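# Slide out the tray of the unbanded slide box

## Task

Push the inner tray of the slide box that has no band partway out of its sleeve, so that several centimetres of it stick out, and leave it that way; if less than that shows at the end, a tray pulled farther out scores better. The task fails unless, at the end, the banded slide box sits upright with its tray fully closed.

## Robot and tools

Robot: two 6-joint arms, left_arm and right_arm, each with a two-finger parallel gripper. They face each other across the table. Calibrated base positions in the scene frame: left_arm (-0.024, +0.454, +0.039) m and right_arm (-0.025, -0.464, +0.039) m, so left_arm is on the +y side. Left and right in the camera pictures do not follow these names.

Scene frame: origin roughly halfway between the bases, +z up, table surface at z = +0.020 m. All hand positions, orientations and velocities in results use this frame. Printed hand poses may be off by a few centimetres, more when the arm is stretched far.

Joint order for every arm, in every row and every list: waist, shoulder, elbow, wrist pitch, wrist yaw, wrist roll. Stated ranges in rad: waist -3.054 to 3.054, shoulder 0.000 to 3.142, elbow 0.000 to 2.356, wrist pitch -1.571 to 1.571, wrist yaw -1.571 to 1.571, wrist roll -3.142 to 3.142.

Gripper: the fingers point along the gripper's +x axis and close along its y axis. end_effector_position is a point between the fingers about 3 to 4 cm behind the tips. Only the final 1.5 cm of each finger's inner face is flat.

The row format (shared by execute_actions and move): one flat list of 14 numbers covering both arms, each in [-1, 1]. Numbers 1-6 are left_arm joint offsets, number 7 is left_arm opening, numbers 8-13 are right_arm joint offsets, number 14 is right_arm opening. Joint numbers are relative offsets, not poses: they count from the arm's Joint targets as they stand when the action or move begins, not from the previous row. Scale: 1.0 equals 2.055 rad for waist, shoulder and elbow, and 4.263 rad for the three wrist joints. So to turn the elbow by 0.1 rad send about 0.0487. The opening is absolute: +1 fully open, about -0.78 closes empty fingers, anything lower adds nothing. Closing from fully open takes at least about 0.6 s. Putting 0 in an opening slot is a real command to that value, so repeat the current opening to leave a gripper alone.

execute_actions(actions, cameras): actions is a list of actions; each action is a list of 1 to 15 rows; each row runs one 1/30 s step, and if fewer than 15 rows are given the last one is held for the remaining steps, so every action lasts 0.5 s. An empty actions list just reports state and images. An action asking a joint more than 0.028 rad beyond its range is rejected for both arms; a malformed action, or a bad first action, rejects the whole call. cameras: list of names (cam_high, cam_left_wrist, cam_right_wrist); omitted, null or ["all"] gives all, [] gives none; a wrong name invalidates the call.

move(target, speed, blend, opening_speed, blocking, cameras): target is one 14-number row or a list of up to 15 rows; every row's offsets count from the same starting Joint targets. All joints move together along a path, lasting at least 0.5 s and at most 10 s (longer paths stop short). speed: rad/s for the joint with the most travel, 0.01 to 7, default 0.5; one value or one per target. blend: rad by which corners between listed targets are rounded; default 0. opening_speed: how fast openings change, in units of the -1..+1 scale per second, at least 0.2. blocking=false returns after about 0.5 s while the move continues. Moves do not avoid obstacles or the other arm; faster contact hits harder, and aiming past a contact presses harder. The result adds a move: line such as done, off_target (resting more than 0.03 rad from target), moving, held or fault, plus limits=held if steps were withheld.

wait(seconds 0 to 10): lets time pass with the last commands held. stop(): brakes a running move. zoom_image(camera, region): region [x0, y0, x1, y1] in pixels of that camera's latest 672x504 image, at most 504 by 504. read_manual(section="licences") gives licence texts only. finished_scene(scene=1) ends the scene for good.

Reading results: Joint positions and Joint velocities give each arm's six joints (rad, rad/s) then finger gap (m; 0.080 fully open). Joint targets is what your next offsets count from. Tool commands shows present gripper commands. grip_measured is the measured opening on the command scale; to hold something, command roughly 0.08 below its reading at first contact. grip_effort_n is motor effort (negative closing), not pad force. Joint torques and External joint torques are per joint; positive means toward larger angles. Wrist depth gives a 7x7 grid of distances in mm (70 to 1000) per wrist camera, "-" for no value. Warning lines: joint sent to its limit, joint command not followed (clearance check), blocked (an arm was stopped by something), TORQUE FAULT (10 s stop), MOTOR HOT and OVER-TEMPERATURE FAULT.

Avoid: knocking anything off the table, tipping the banded box or opening its tray, dropping things, fast impacts, hard shoves and grippers pressing on each other or on the other arm. Contact torque limits (N m): waist 17.4, shoulder 21.6, elbow 21.5, wrist pitch 5.67, wrist yaw 5.65, wrist roll 5.3. Long stretches of holding or pushing heat motors. To stop pressing on something, command targets back beyond the current joint positions. Objects may occasionally be nudged by outside pushes.

Each tool is called after ">>>" as a command line: name --argument value for each argument, lists and objects as JSON in quotes; but a table of rows of numbers goes row by row, as --pt "numbers of a row", without its own name.

## Session

>>> execute_actions --actions '[]'

Scene clock: 0.00 s.
left_arm: end_effector_position=(-0.3695, +0.2012, +0.3353) grip_measured=+1.000 grip_effort_n=n/a end_effector_quat_wxyz=(+0.184, +0.042, +0.175, +0.966) | right_arm: end_effector_position=(-0.0638, -0.2453, +0.3103) grip_measured=+0.981 grip_effort_n=n/a end_effector_quat_wxyz=(+0.742, -0.094, +0.520, +0.413)
Joint positions: left_arm=[-0.587 1.733 1.188 0.626 1.363 0.282 0.08] | right_arm=[0.391 1.098 1.357 -1.358 0.308 1.116 0.079]
Joint velocities: within noise
Joint torques (N m): no reading
External joint torques (N m): no reading
Motor temperatures (°C): left_arm=[26 28 27 31 31 27] | right_arm=[27 26 29 31 32 26]
Heat: left arm: hottest wrist pitch 31 °C (+0.0 °C/min); right arm: hottest wrist yaw 32 °C (+0.0 °C/min).
Wrist depth (mm): cam_left_wrist=[- - - - - - - / - - - - - - - / - - - - - - - / - - - - - - - / - - - - - - 96 / - - - - - - 75 / - - - - - - -] | cam_right_wrist=[350 451 415 388 363 342 321 / 341 322 403 370 358 338 318 / 465 327 395 378 356 306 308 / 471 432 397 374 353 308 309 / - - 390 363 346 334 86 / - - 390 316 342 330 83 / - 407 386 364 341 324 -]
Joint targets: left_arm=[-0.587 1.730 1.191 0.627 1.363 0.282] | right_arm=[0.391 1.096 1.358 -1.358 0.308 1.116]
Tool commands: left_gripper/opening=+1.0 right_gripper/opening=+0.980805

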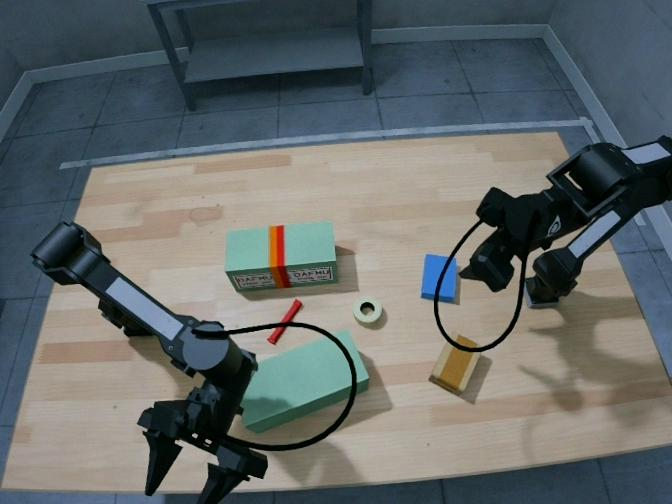

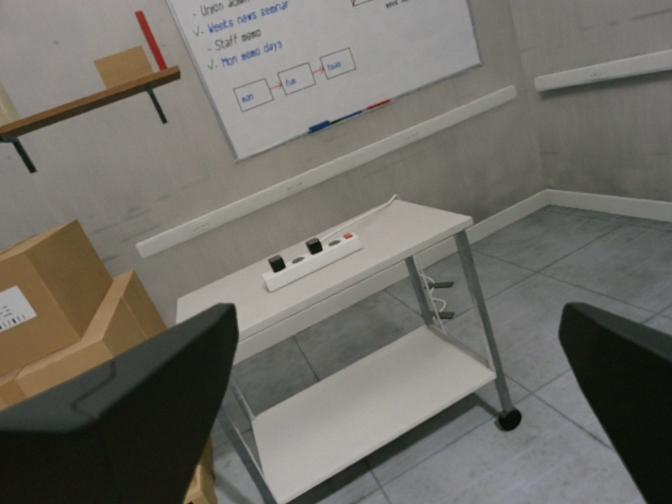

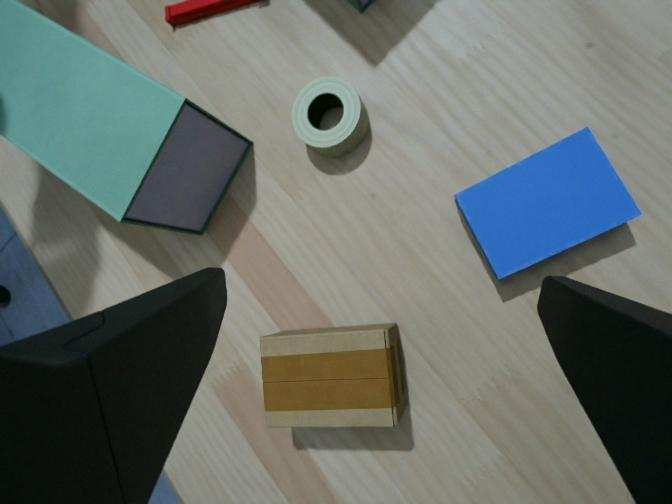

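>>> zoom_image --camera "cam_high" --region '[220, 210, 400, 450]'

>>> zoom_image --camera "cam_right_wrist" --region '[0, 0, 300, 280]'

Scaled by 2.100 from the camera's 672x504 image, which has a finer 960x720 frame.

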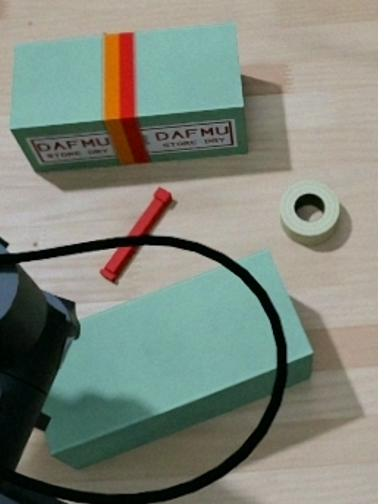

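Scaled by 1.680 from the camera's 672x504 image, which has a finer 960x720 frame.

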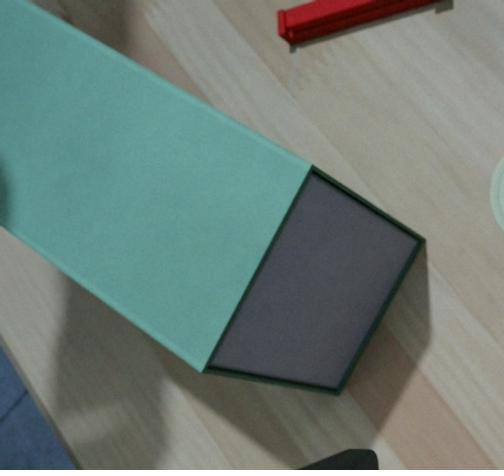

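>>> move --pt "0 0 0 0 0 0 1 -0.0487 -0.0127 -0.350 0.2967 -0.0722 -0.2618 -0.8" --pt "0 0 0 0 0 0 1 -0.0487 0.1367 -0.4798 0.4520 -0.0722 -0.2618 -0.8" --speed 0.9 --opening_speed 1.5 --blend 0.1

Scene clock: 147.40 s.
left_arm: end_effector_position=(-0.3695, +0.2012, +0.3353) grip_measured=+1.000 grip_effort_n=-2.1 end_effector_quat_wxyz=(+0.184, +0.042, +0.175, +0.966) | right_arm: end_effector_position=(-0.1228, -0.1272, +0.1400) grip_measured=-0.797 grip_effort_n=-17.9 end_effector_quat_wxyz=(+0.589, -0.167, +0.127, +0.781)
Joint positions: left_arm=[-0.587 1.733 1.188 0.626 1.363 0.282 0.08] | right_arm=[0.294 1.367 0.379 0.565 0.006 0.005 0]
Joint velocities: within noise
Joint torques (N m): left_arm=[-0.1 -7.96 7.13 1.26 -0.05 -0.01] | right_arm=[-0.2 -3.52 5.36 2.16 -0.21 -0.14]
External joint torques (N m): left_arm=[-0.08 -0.6 0.99 0.15 0 0] | right_arm=[-0.2 0.65 -0.39 0.45 -0.21 -0.14]
Motor temperatures (°C): left_arm=[26 41 37 34 31 27] | right_arm=[27 27 37 35 32 26]
Heat: left arm: hottest shoulder 41 °C (+2.0 °C/min); right arm: hottest elbow 37 °C (+1.0 °C/min).
Wrist depth (mm): cam_left_wrist=[- - - - - - - / - - - - - - - / - - - - - - - / - - - - - - - / - - - - - - 96 / - - - - - - 75 / - - - - - - -] | cam_right_wrist=[- - 388 188 187 428 428 / - 341 162 159 158 310 340 / 284 284 193 179 179 275 274 / 243 243 236 214 213 242 242 / 217 211 218 - 217 217 176 / - - - - - - - / - - - - - - -]
Joint targets: left_arm=[-0.587 1.730 1.191 0.627 1.363 0.282] | right_arm=[0.291 1.377 0.372 0.569 0.000 0.000]
move: done
camera_calibration:
cam_right_wrist: T_world_to_cam=[[0.959232, 0.282335, 0.0126841, 0.160464], [0.220289, -0.71881, -0.659382, 0.0491389], [-0.177049, 0.635295, -0.751701, 0.243596], [0, 0, 0, 1]] pos_world=[-0.121619, -0.164738, 0.213477]

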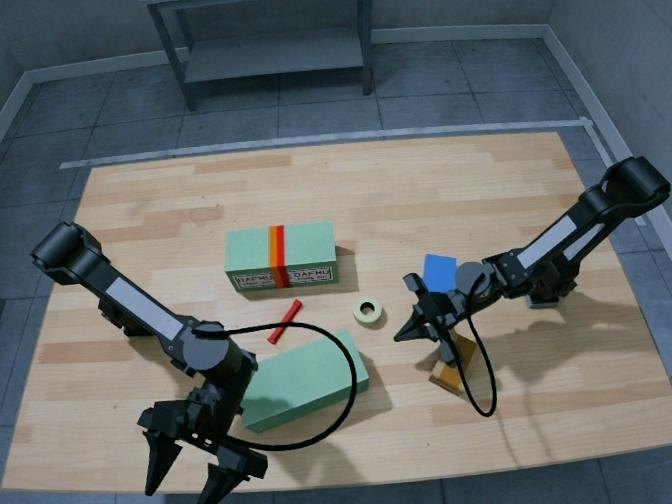

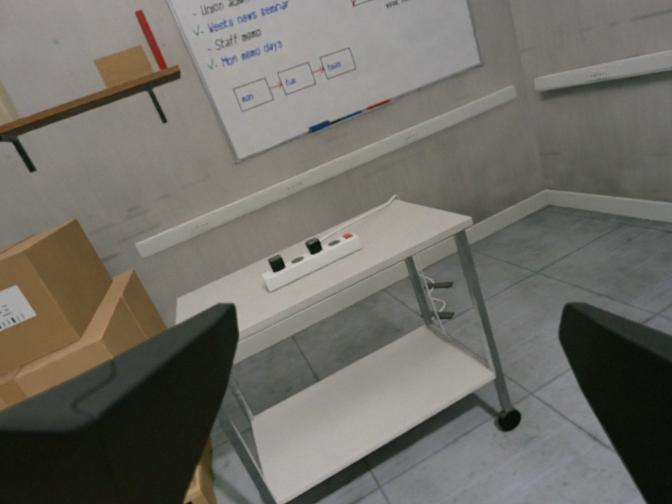

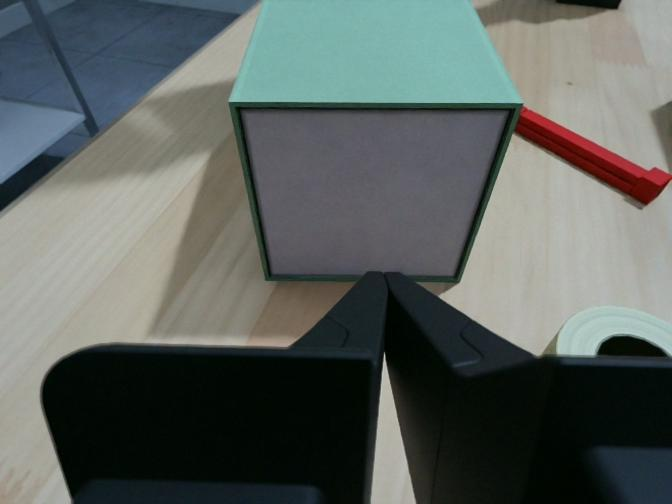

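>>> move --pt "0 0 0 0 0 0 1 0 0.310 -0.0375 0.2083 0 0 -0.8" --pt "0 0 0 0 0 0 1 0 0.3679 0.0764 0.1912 0 0 -0.8" --speed '[0.7, 0.15]'

Scene clock: 170.80 s.
left_arm: end_effector_position=(-0.3695, +0.2012, +0.3353) grip_measured=+1.000 grip_effort_n=-2.1 end_effector_quat_wxyz=(+0.184, +0.042, +0.175, +0.966) | right_arm: end_effector_position=(-0.1437, -0.0555, +0.0801) grip_measured=-0.797 grip_effort_n=-17.9 end_effector_quat_wxyz=(+0.597, -0.081, +0.057, +0.796)
Joint positions: left_arm=[-0.587 1.733 1.188 0.626 1.363 0.282 0.08] | right_arm=[0.291 2.11 0.521 1.391 0.001 -0.005 0]
Joint velocities: within noise
Joint torques (N m): left_arm=[-0.05 -8.05 7.23 1.25 -0.06 -0.02] | right_arm=[0.03 -5.18 4.25 1.38 -0.05 0.18]
External joint torques (N m): left_arm=[-0.1 -0.75 1.12 0.15 0 0] | right_arm=[0 1.75 1.26 -0.35 -0.05 0.18]
Motor temperatures (°C): left_arm=[26 41 37 34 31 27] | right_arm=[27 28 35 39 32 26]
Heat: left arm: hottest shoulder 41 °C (+1.0 °C/min); right arm: hottest wrist pitch 39 °C (+5.0 °C/min).
Wrist depth (mm): cam_left_wrist=[- - - - - - - / - - - - - - - / - - - - - - - / - - - - - - - / - - - - - - 96 / - - - - - - 75 / - - - - - - -] | cam_right_wrist=[- - 80 203 86 79 78 / - - 83 86 - 85 83 / 249 92 91 93 93 93 94 / 193 184 107 107 102 103 188 / 162 156 116 79 - 114 160 / - - - - - - - / - - - - - - -]
Joint targets: left_arm=[-0.587 1.730 1.191 0.627 1.363 0.282] | right_arm=[0.291 2.134 0.529 1.384 0.000 0.000]
move: done
camera_calibration:
cam_right_wrist: T_world_to_cam=[[0.958642, 0.28386, 0.020721, 0.160273], [0.182377, -0.55676, -0.810406, 0.0813584], [-0.218505, 0.780668, -0.585503, 0.138189], [0, 0, 0, 1]] pos_world=[-0.138287, -0.108078, 0.143523]

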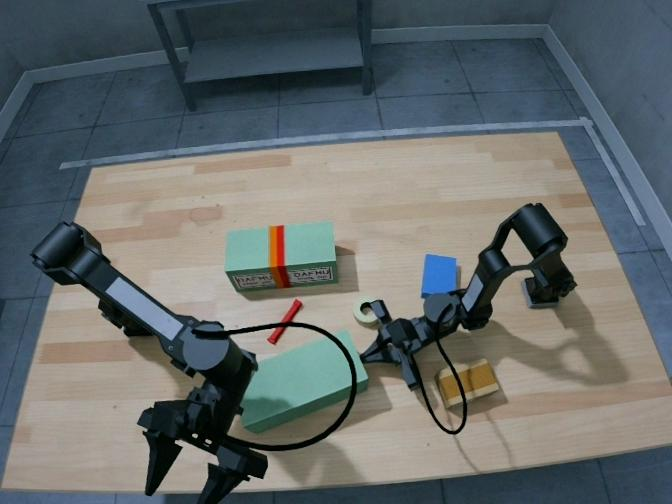

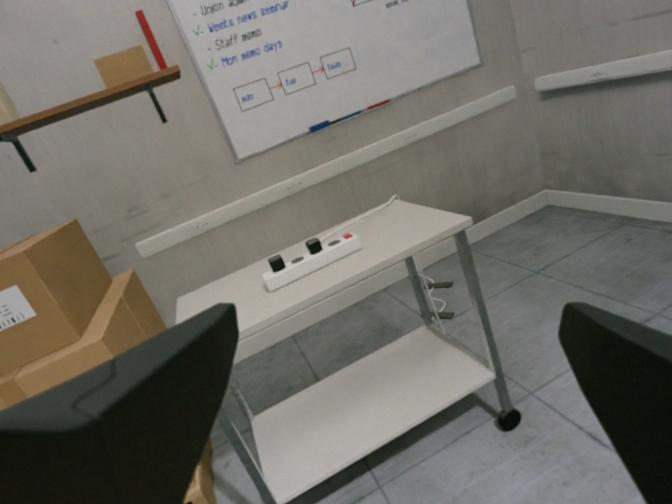

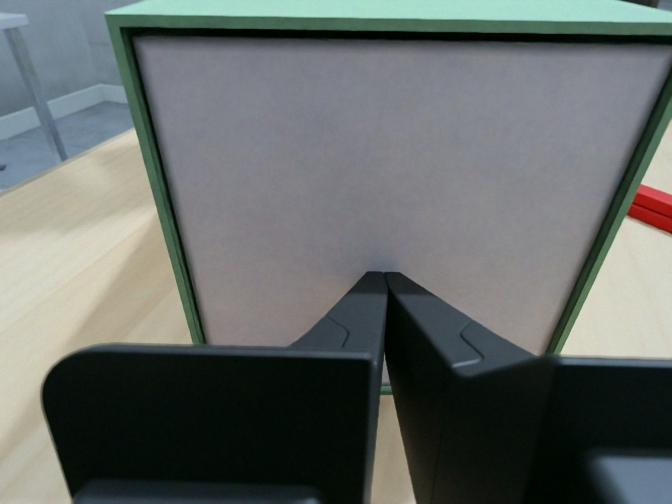

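>>> move --target '[0,0,0,0,0,0,1,0,0.0311,0.0623,-0.0094,0,0,-0.8]' --speed 0.08

>>> zoom_image --camera "cam_high" --region '[200, 300, 480, 480]'

Scene clock: 180.80 s.
left_arm: end_effector_position=(-0.3695, +0.2012, +0.3353) grip_measured=+1.000 grip_effort_n=-2.1 end_effector_quat_wxyz=(+0.184, +0.042, +0.175, +0.966) | right_arm: end_effector_position=(-0.1525, -0.0253, +0.0822) grip_measured=-0.797 grip_effort_n=-17.9 end_effector_quat_wxyz=(+0.598, -0.070, +0.048, +0.797)
Joint positions: left_arm=[-0.587 1.733 1.188 0.626 1.363 0.282 0.08] | right_arm=[0.291 2.171 0.651 1.352 0.001 -0.007 0]
Joint velocities: within noise
Joint torques (N m): left_arm=[-0.02 -7.98 7.2 1.24 -0.06 0.01] | right_arm=[0.02 -5.63 4.46 1.34 -0.05 0.27]
External joint torques (N m): left_arm=[-0.04 -0.64 1.09 0.14 -0.01 0.02] | right_arm=[0.04 2.09 1.1 -0.4 -0.05 0.27]
Motor temperatures (°C): left_arm=[26 41 38 34 31 27] | right_arm=[27 28 35 38 32 26]
Heat: left arm: hottest shoulder 41 °C (+1.0 °C/min); right arm: hottest wrist pitch 38 °C (+3.0 °C/min).
Wrist depth (mm): cam_left_wrist=[- - - - - - - / - - - - - - - / - - - - - - - / - - - - - - - / - - - - - - 96 / - - - - - - 75 / - - - - - - -] | cam_right_wrist=[- - 80 81 84 87 374 / - - 84 87 - 85 84 / - 93 93 94 94 93 95 / 199 190 108 107 102 104 196 / 166 160 116 79 - 114 164 / - - - - - - - / - - - - - - -]
Joint targets: left_arm=[-0.587 1.730 1.191 0.627 1.363 0.282] | right_arm=[0.291 2.197 0.657 1.344 0.000 0.000]
move: done
camera_calibration:
cam_right_wrist: T_world_to_cam=[[0.958647, 0.283659, 0.0231059, 0.159963], [0.17768, -0.533105, -0.827181, 0.102793], [-0.222319, 0.79708, -0.56146, 0.111687], [0, 0, 0, 1]] pos_world=[-0.146783, -0.0795988, 0.14404]

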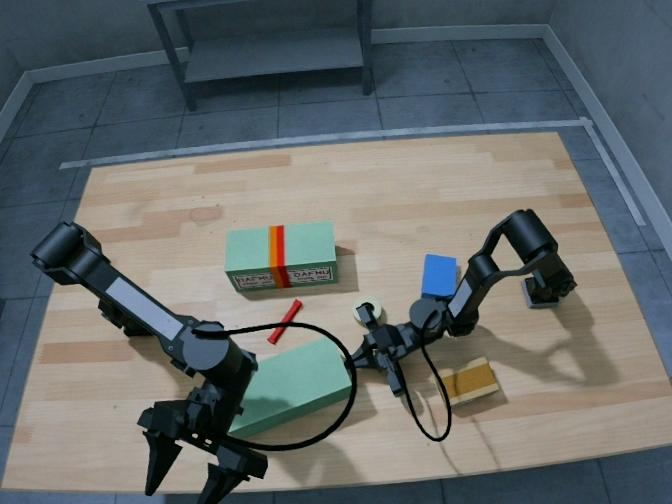

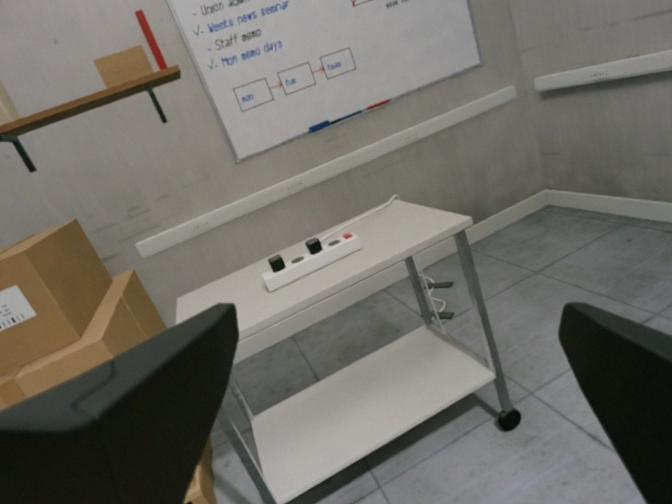

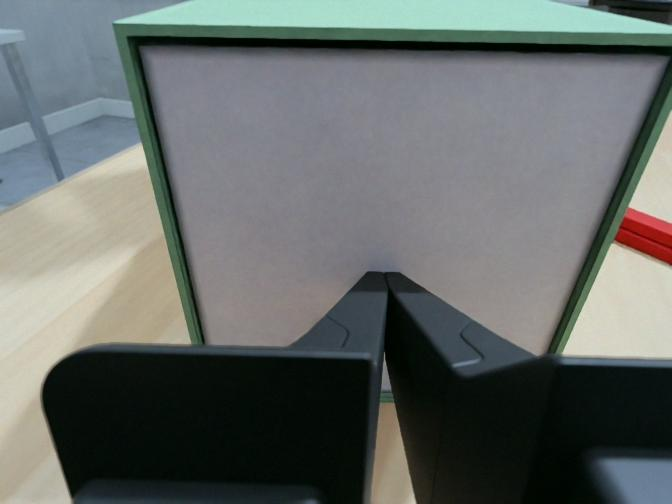

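Scaled by 1.800 from the camera's 672x504 image, which has a finer 960x720 frame.

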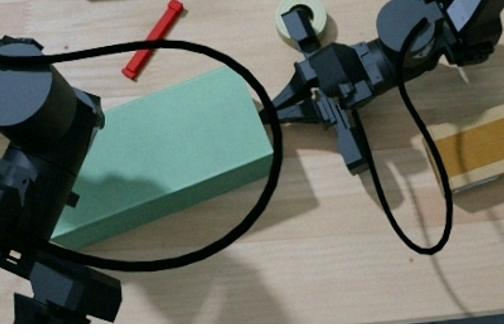

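>>> move --pt "0.0457 0.1041 0.2779 -0.1041 -0.3197 -0.0662 0 0 0 0 0 0 0 -0.8" --pt "0.0457 0.1041 0.2779 -0.4727 -0.3197 -0.0662 0 0 0 0 0 0 0 -0.8" --speed 0.9 --opening_speed 1.5 --blend 0.1

>>> zoom_image --camera "cam_high" --region '[200, 220, 480, 480]'

Scene clock: 226.40 s.
left_arm: end_effector_position=(-0.1979, +0.1322, +0.1858) grip_measured=+0.003 grip_effort_n=-17.0 end_effector_quat_wxyz=(+0.361, +0.606, +0.363, -0.608) | right_arm: end_effector_position=(-0.1525, -0.0253, +0.0822) grip_measured=-0.797 grip_effort_n=-17.4 end_effector_quat_wxyz=(+0.598, -0.070, +0.048, +0.797)
Joint positions: left_arm=[-0.494 1.933 1.751 -1.387 0.003 0.003 0.035] | right_arm=[0.291 2.171 0.651 1.352 0.001 -0.007 0]
Joint velocities: within noise
Joint torques (N m): left_arm=[-0.01 -7.36 7.59 0.38 -0.13 -0.08] | right_arm=[-0.03 -5.6 4.45 1.33 -0.06 0.27]
External joint torques (N m): left_arm=[-0.06 0.78 2.08 0.05 -0.12 -0.08] | right_arm=[-0.03 2.03 1.16 -0.39 -0.06 0.27]
Motor temperatures (°C): left_arm=[26 42 38 35 30 27] | right_arm=[27 29 34 37 32 26]
Heat: left arm: hottest shoulder 42 °C (+1.0 °C/min); right arm: hottest wrist pitch 37 °C (-3.0 °C/min).
Wrist depth (mm): cam_left_wrist=[- 98 99 97 97 184 187 / - 105 104 104 102 104 198 / 112 112 112 109 110 108 206 / 235 118 118 118 118 117 116 / 253 252 126 124 126 90 125 / 267 - - 136 137 80 - / - - - 293 150 - -] | cam_right_wrist=[- - 80 81 84 87 377 / - - 84 87 - 84 84 / - 93 92 94 94 93 95 / 199 190 107 107 102 104 195 / 166 161 116 79 - 114 164 / - - - - - - - / - - - - - - -]
Joint targets: left_arm=[-0.493 1.944 1.762 -1.389 0.000 0.000] | right_arm=[0.291 2.197 0.657 1.344 0.000 0.000]
move: done
camera_calibration:
cam_left_wrist: T_world_to_cam=[[-0.865457, 0.499986, -0.0315993, -0.215804], [0.454268, 0.809788, 0.371328, -0.0578001], [0.211248, 0.307014, -0.927964, 0.248484], [0, 0, 0, 1]] pos_world=[-0.213004, 0.078417, 0.245228]
cam_right_wrist: T_world_to_cam=[[0.958647, 0.283659, 0.0231059, 0.159963], [0.17768, -0.533105, -0.827181, 0.102793], [-0.222319, 0.79708, -0.56146, 0.111687], [0, 0, 0, 1]] pos_world=[-0.146783, -0.0795988, 0.14404]

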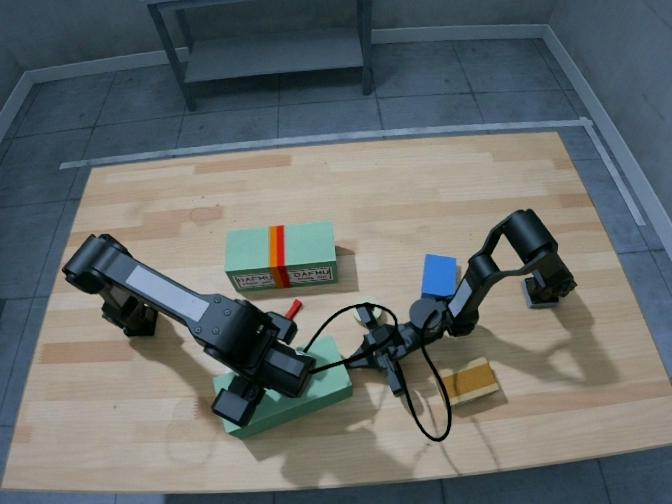

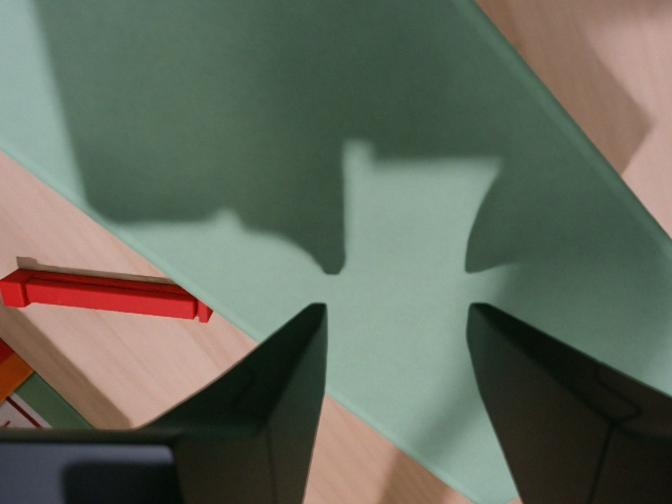

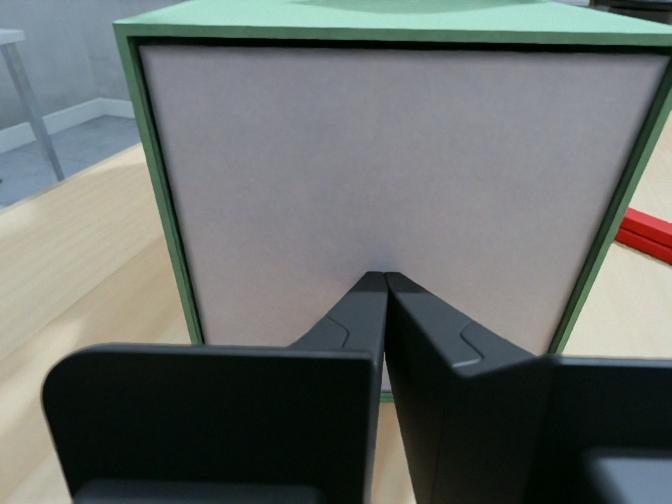

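Scaled by 1.800 from the camera's 672x504 image, which has a finer 960x720 frame.

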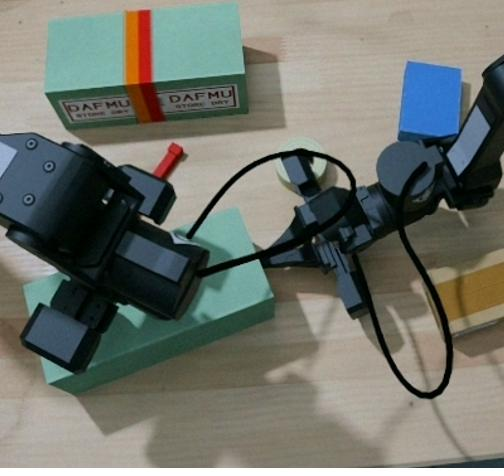

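>>> move --target '[0,0,-0.0487,0.02346,0,0,0,0,0,0,0,0,0,-0.8]' --speed 0.15

Scene clock: 236.60 s.
left_arm: end_effector_position=(-0.1998, +0.1286, +0.1673) grip_measured=+0.003 grip_effort_n=-16.0 end_effector_quat_wxyz=(+0.365, +0.601, +0.360, -0.613) | right_arm: end_effector_position=(-0.1525, -0.0253, +0.0822) grip_measured=-0.797 grip_effort_n=-17.9 end_effector_quat_wxyz=(+0.598, -0.070, +0.048, +0.797)
Joint positions: left_arm=[-0.494 1.933 1.677 -1.296 0.003 0.002 0.035] | right_arm=[0.291 2.171 0.651 1.352 0.001 -0.007 0]
Joint velocities: within noise
Joint torques (N m): left_arm=[0.03 -7.46 4.33 0.99 -0.14 -0.07] | right_arm=[0.05 -5.63 4.46 1.35 -0.07 0.27]
External joint torques (N m): left_arm=[0.01 0.75 -1.25 0.62 -0.14 -0.07] | right_arm=[0.01 2.03 1.14 -0.37 -0.06 0.26]
Motor temperatures (°C): left_arm=[26 43 37 34 30 27] | right_arm=[27 29 34 37 32 26]
Heat: left arm: hottest shoulder 43 °C (+2.0 °C/min); right arm: hottest wrist pitch 37 °C (-1.0 °C/min).
Wrist depth (mm): cam_left_wrist=[- 84 82 84 - 172 173 / - 89 - 88 88 89 183 / - 95 96 94 95 93 95 / - 102 101 101 100 99 98 / 226 108 107 105 107 90 106 / 247 - - 114 114 80 - / - - - 126 125 - -] | cam_right_wrist=[- - 80 81 84 87 379 / - - 84 87 - 85 84 / - 93 92 94 94 93 95 / 198 190 108 107 102 104 195 / 166 160 116 79 - 114 164 / - - - - - - - / - - - - - - -]
Joint targets: left_arm=[-0.493 1.944 1.662 -1.288 0.000 -0.001] | right_arm=[0.291 2.197 0.657 1.344 0.000 0.000]
move: done
camera_calibration:
cam_left_wrist: T_world_to_cam=[[-0.866094, 0.498847, -0.032148, -0.216098], [0.456605, 0.81565, 0.355283, -0.0446521], [0.203453, 0.29303, -0.934206, 0.234102], [0, 0, 0, 1]] pos_world=[-0.214402, 0.0756216, 0.227617]
cam_right_wrist: T_world_to_cam=[[0.958647, 0.283659, 0.0231059, 0.159963], [0.17768, -0.533105, -0.827181, 0.102793], [-0.222319, 0.79708, -0.56146, 0.111687], [0, 0, 0, 1]] pos_world=[-0.146783, -0.0795988, 0.14404]

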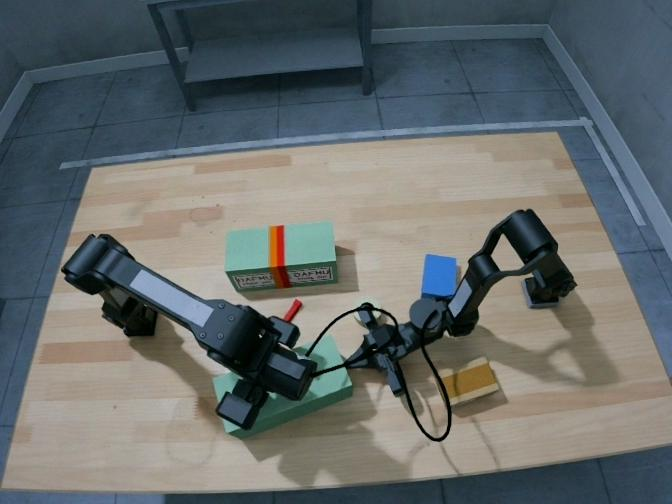

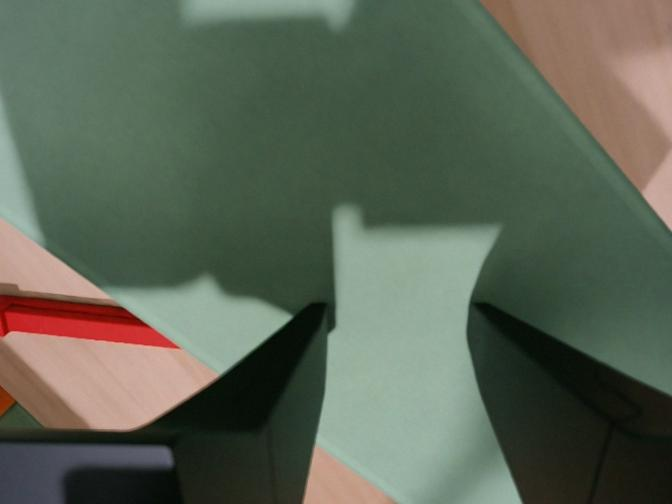

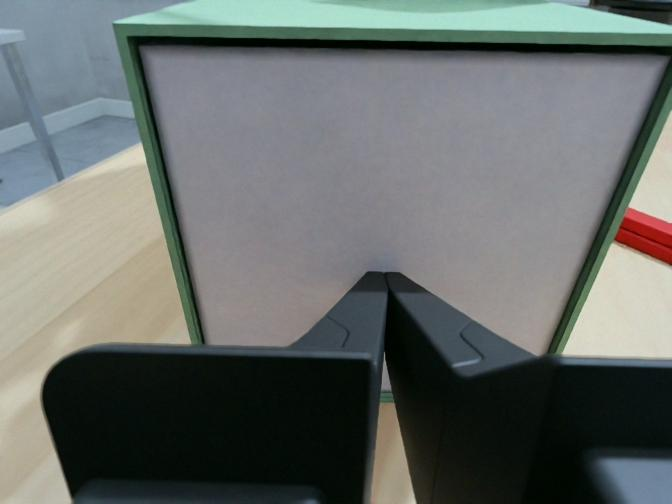

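>>> move --target '[0,0,-0.0195,0,0,0,0,0,0,0,0,0,0,-0.8]' --speed 0.15

Scene clock: 243.00 s.
left_arm: end_effector_position=(-0.1987, +0.1304, +0.1651) grip_measured=+0.003 grip_effort_n=-16.5 end_effector_quat_wxyz=(+0.365, +0.601, +0.359, -0.614) | right_arm: end_effector_position=(-0.1525, -0.0253, +0.0822) grip_measured=-0.797 grip_effort_n=-17.9 end_effector_quat_wxyz=(+0.598, -0.070, +0.048, +0.797)
Joint positions: left_arm=[-0.494 1.924 1.655 -1.282 0.002 0.002 0.035] | right_arm=[0.291 2.171 0.651 1.352 0.001 -0.007 0]
Joint velocities: within noise
Joint torques (N m): left_arm=[-0.01 -6.23 1.92 0.14 -0.07 -0.08] | right_arm=[0.06 -5.56 4.42 1.35 -0.07 0.28]
External joint torques (N m): left_arm=[-0.04 1.94 -3.66 -0.23 -0.07 -0.08] | right_arm=[0.07 2.16 1.07 -0.4 -0.07 0.27]
Motor temperatures (°C): left_arm=[26 43 36 34 30 27] | right_arm=[27 29 34 37 32 26]
Heat: left arm: hottest shoulder 43 °C (+2.0 °C/min); right arm: hottest wrist pitch 37 °C (-1.0 °C/min).
Wrist depth (mm): cam_left_wrist=[- 85 84 84 - 173 174 / - 90 90 89 88 89 183 / - 95 96 95 95 93 95 / - 102 101 101 100 99 98 / 221 108 107 105 107 90 105 / 245 - - 115 114 80 - / - - - 125 124 - -] | cam_right_wrist=[- - 80 81 84 87 378 / - - 84 87 - 85 84 / - 93 92 94 94 93 95 / 198 190 107 107 102 103 195 / 166 161 116 79 - 114 164 / - - - - - - - / - - - - - - -]
Joint targets: left_arm=[-0.493 1.944 1.622 -1.288 0.000 0.000] | right_arm=[0.291 2.197 0.657 1.344 0.000 0.000]
move: off_target (left_arm); left_arm: the elbow is farthest, 0.033 rad from its target
camera_calibration:
cam_left_wrist: T_world_to_cam=[[-0.866094, 0.498768, -0.0333427, -0.215886], [0.456466, 0.816301, 0.353966, -0.0457418], [0.203765, 0.291348, -0.934664, 0.23166], [0, 0, 0, 1]] pos_world=[-0.213302, 0.077522, 0.225517]
cam_right_wrist: T_world_to_cam=[[0.958647, 0.283659, 0.0231059, 0.159963], [0.17768, -0.533105, -0.827181, 0.102793], [-0.222319, 0.79708, -0.56146, 0.111687], [0, 0, 0, 1]] pos_world=[-0.146783, -0.0795988, 0.14404]

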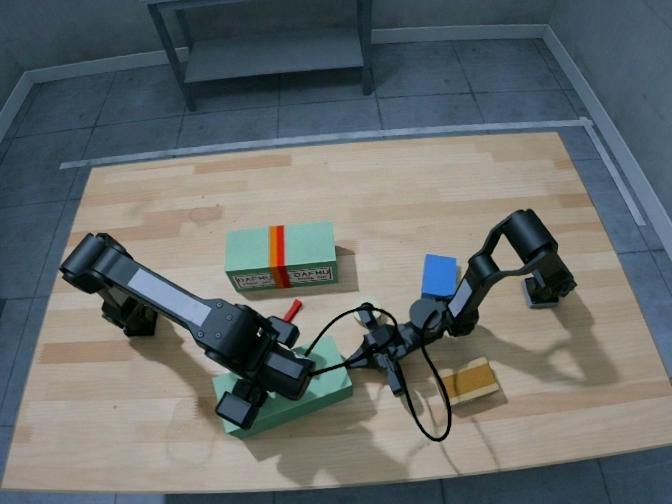

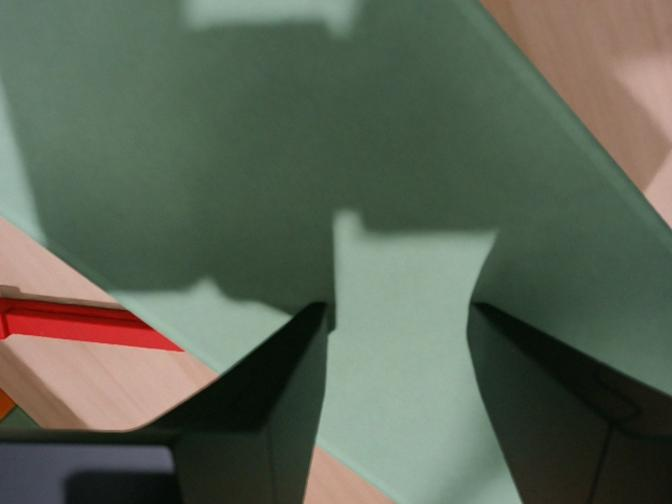

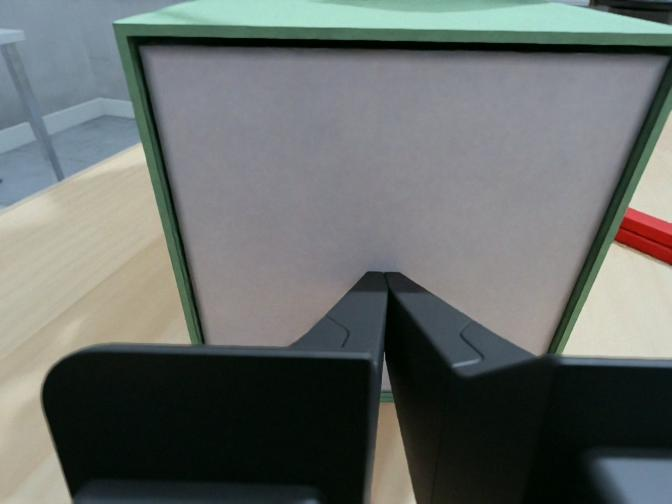

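>>> move --pt "0 0 -0.0195 0 0 0 0 0 0 0 0 0 0 -0.8" --pt "0 0 -0.0195 0 0 0 0 0 0.0155 0.0311 -0.0047 0 0 -0.8" --speed 0.1

>>> zoom_image --camera "cam_high" --region '[200, 220, 480, 480]'

Scene clock: 251.17 s.
left_arm: end_effector_position=(-0.1960, +0.1368, +0.1634) grip_measured=+0.003 grip_effort_n=-15.6 end_effector_quat_wxyz=(+0.363, +0.605, +0.360, -0.611) | right_arm: end_effector_position=(-0.1561, -0.0122, +0.0825) grip_measured=-0.797 grip_effort_n=-17.4 end_effector_quat_wxyz=(+0.599, -0.064, +0.044, +0.797)
Joint positions: left_arm=[-0.496 1.906 1.624 -1.28 0.001 0.002 0.035] | right_arm=[0.291 2.2 0.708 1.336 0.001 -0.007 0]
Joint velocities: within noise
Joint torques (N m): left_arm=[0.19 -4.1 0.77 0 -0.06 -0.07] | right_arm=[0.09 -5.54 5.43 1.01 -0.07 0.26]
External joint torques (N m): left_arm=[0.21 3.93 -4.8 -0.35 -0.06 -0.07] | right_arm=[0.13 2.48 1.92 -0.73 -0.07 0.26]
Motor temperatures (°C): left_arm=[26 42 34 34 30 27] | right_arm=[27 30 34 37 32 26]
Heat: left arm: hottest shoulder 42 °C (+0.0 °C/min); right arm: hottest wrist pitch 37 °C (-1.0 °C/min).
Wrist depth (mm): cam_left_wrist=[- 85 83 84 - 173 173 / - 90 90 89 88 89 183 / - 95 96 94 95 93 95 / - 102 101 101 100 99 98 / 233 108 108 105 107 90 105 / 246 - - 115 114 80 - / - - - 125 125 - -] | cam_right_wrist=[- - 82 85 87 122 374 / - 87 85 87 - 84 83 / - 92 93 94 94 93 92 / 200 - 108 107 101 102 102 / 161 161 117 79 - 115 158 / - - - - - - - / - - - - - - -]
Joint targets: left_arm=[-0.494 1.944 1.582 -1.288 0.000 0.000] | right_arm=[0.291 2.229 0.721 1.324 0.000 0.000]
move: off_target (left_arm); left_arm: the elbow is farthest, 0.043 rad from its target
camera_calibration:
cam_left_wrist: T_world_to_cam=[[-0.864719, 0.501095, -0.0341382, -0.216724], [0.456132, 0.811945, 0.364265, -0.0527515], [0.21025, 0.299415, -0.93067, 0.227158], [0, 0, 0, 1]] pos_world=[-0.211104, 0.0834161, 0.223226]
cam_right_wrist: T_world_to_cam=[[0.958877, 0.282911, 0.0227195, 0.15978], [0.17414, -0.523224, -0.834214, 0.11085], [-0.224121, 0.803865, -0.550973, 0.0996485], [0, 0, 0, 1]] pos_world=[-0.150179, -0.067308, 0.143746]

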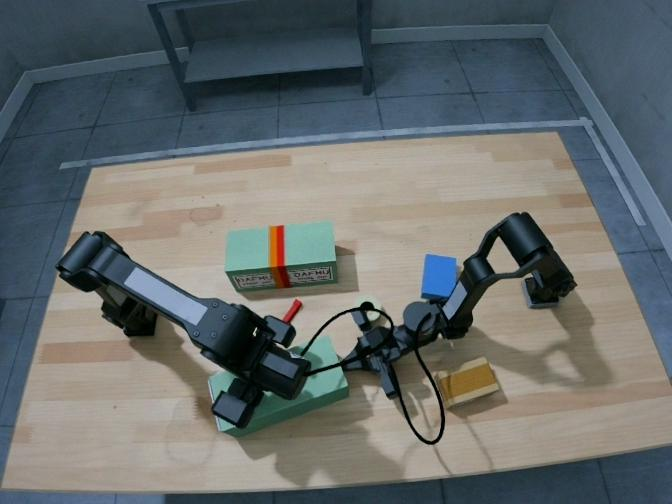

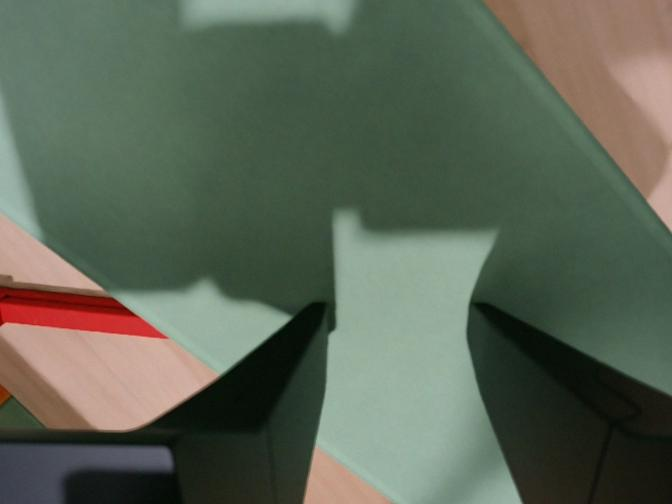

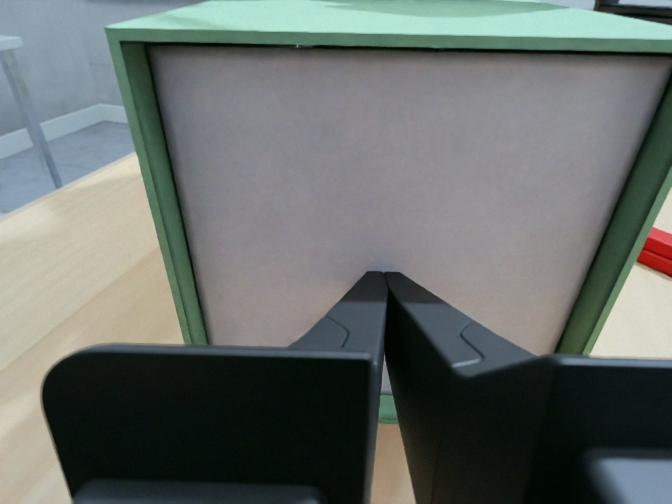

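Scaled by 1.800 from the camera's 672x504 image, which has a finer 960x720 frame.

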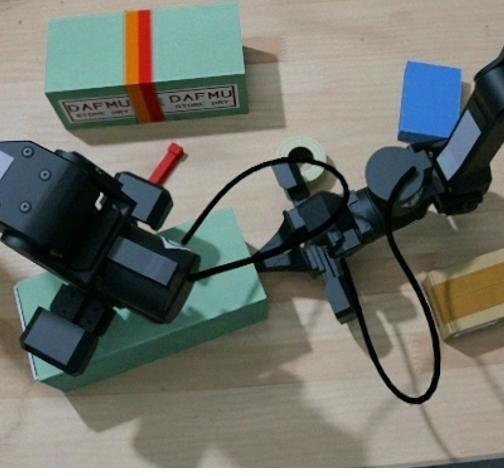

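>>> move --target '[0,0,0,0,0,0,0,0,0.0365,0.0968,-0.0267,0,0,-0.8]' --speed 0.1

>>> zoom_image --camera "cam_high" --region '[180, 220, 460, 480]'

Scene clock: 263.97 s.
left_arm: end_effector_position=(-0.1960, +0.1368, +0.1634) grip_measured=+0.003 grip_effort_n=-16.0 end_effector_quat_wxyz=(+0.363, +0.605, +0.360, -0.611) | right_arm: end_effector_position=(-0.1687, +0.0309, +0.0846) grip_measured=-0.797 grip_effort_n=-17.9 end_effector_quat_wxyz=(+0.599, -0.060, +0.041, +0.798)
Joint positions: left_arm=[-0.496 1.906 1.624 -1.28 0.001 0.002 0.035] | right_arm=[0.291 2.274 0.908 1.221 0.001 -0.007 0]
Joint velocities: within noise
Joint torques (N m): left_arm=[0.15 -4.07 0.78 0.01 -0.03 -0.07] | right_arm=[0.07 -6.73 6.14 1.12 -0.06 0.25]
External joint torques (N m): left_arm=[0.23 3.96 -4.79 -0.34 -0.04 -0.07] | right_arm=[0.05 2.26 2.08 -0.59 -0.06 0.25]
Motor temperatures (°C): left_arm=[26 40 33 33 30 27] | right_arm=[27 30 33 36 32 26]
Heat: left arm: hottest shoulder 40 °C (-2.0 °C/min); right arm: hottest wrist pitch 36 °C (-1.0 °C/min).
Wrist depth (mm): cam_left_wrist=[- 85 83 84 - 173 173 / - 90 90 88 88 89 184 / - 95 96 94 95 93 95 / - 102 101 101 100 99 98 / 234 108 108 105 107 90 105 / 247 - - 115 113 80 - / - - - 125 125 - -] | cam_right_wrist=[- - - 117 122 - 384 / - - - - - - - / - 93 - 94 94 93 92 / - - 108 107 101 103 99 / - 91 116 79 - 114 98 / - - - - - - - / - - - - - - -]
Joint targets: left_arm=[-0.494 1.944 1.582 -1.288 0.000 0.000] | right_arm=[0.291 2.305 0.920 1.211 0.000 0.000]
move: off_target (left_arm); left_arm: the elbow is farthest, 0.042 rad from its target
camera_calibration:
cam_left_wrist: T_world_to_cam=[[-0.864719, 0.501095, -0.0341382, -0.216724], [0.456132, 0.811945, 0.364265, -0.0527515], [0.21025, 0.299415, -0.93067, 0.227158], [0, 0, 0, 1]] pos_world=[-0.211104, 0.0834161, 0.223226]
cam_right_wrist: T_world_to_cam=[[0.958949, 0.282661, 0.0228034, 0.159577], [0.171679, -0.514665, -0.840028, 0.137206], [-0.225707, 0.809458, -0.542064, 0.0620473], [0, 0, 0, 1]] pos_world=[-0.162577, -0.0247156, 0.145252]

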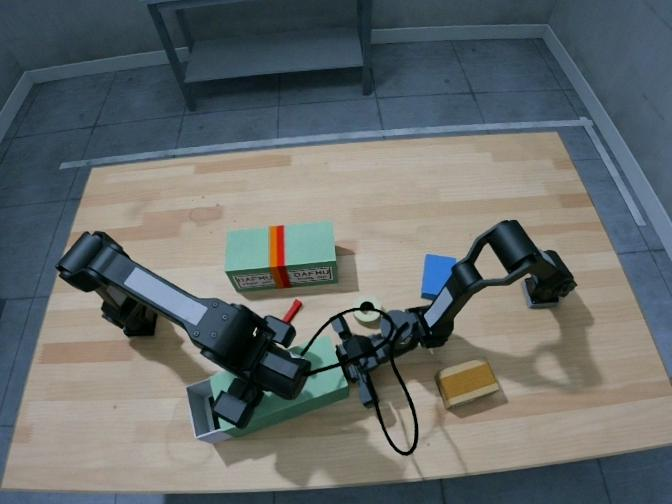

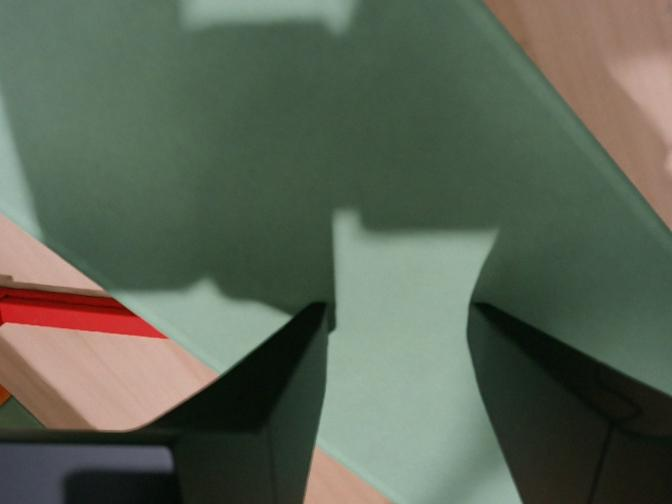

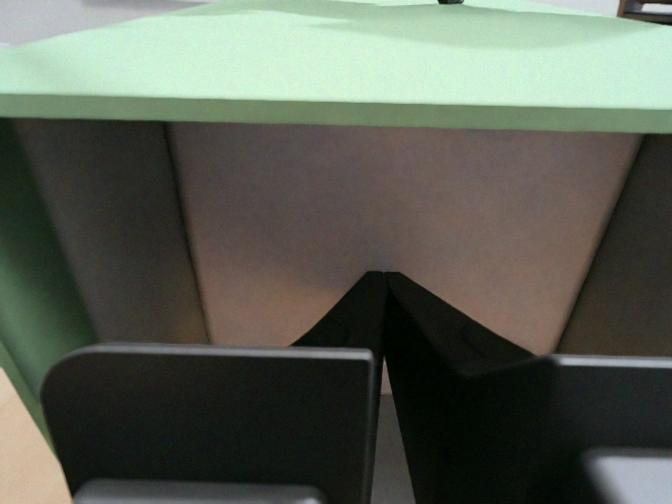

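Scaled by 1.800 from the camera's 672x504 image, which has a finer 960x720 frame.

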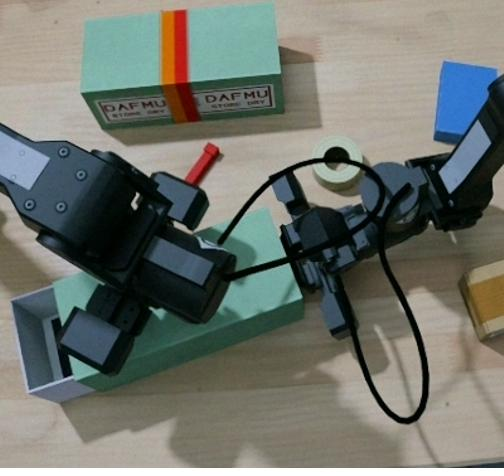

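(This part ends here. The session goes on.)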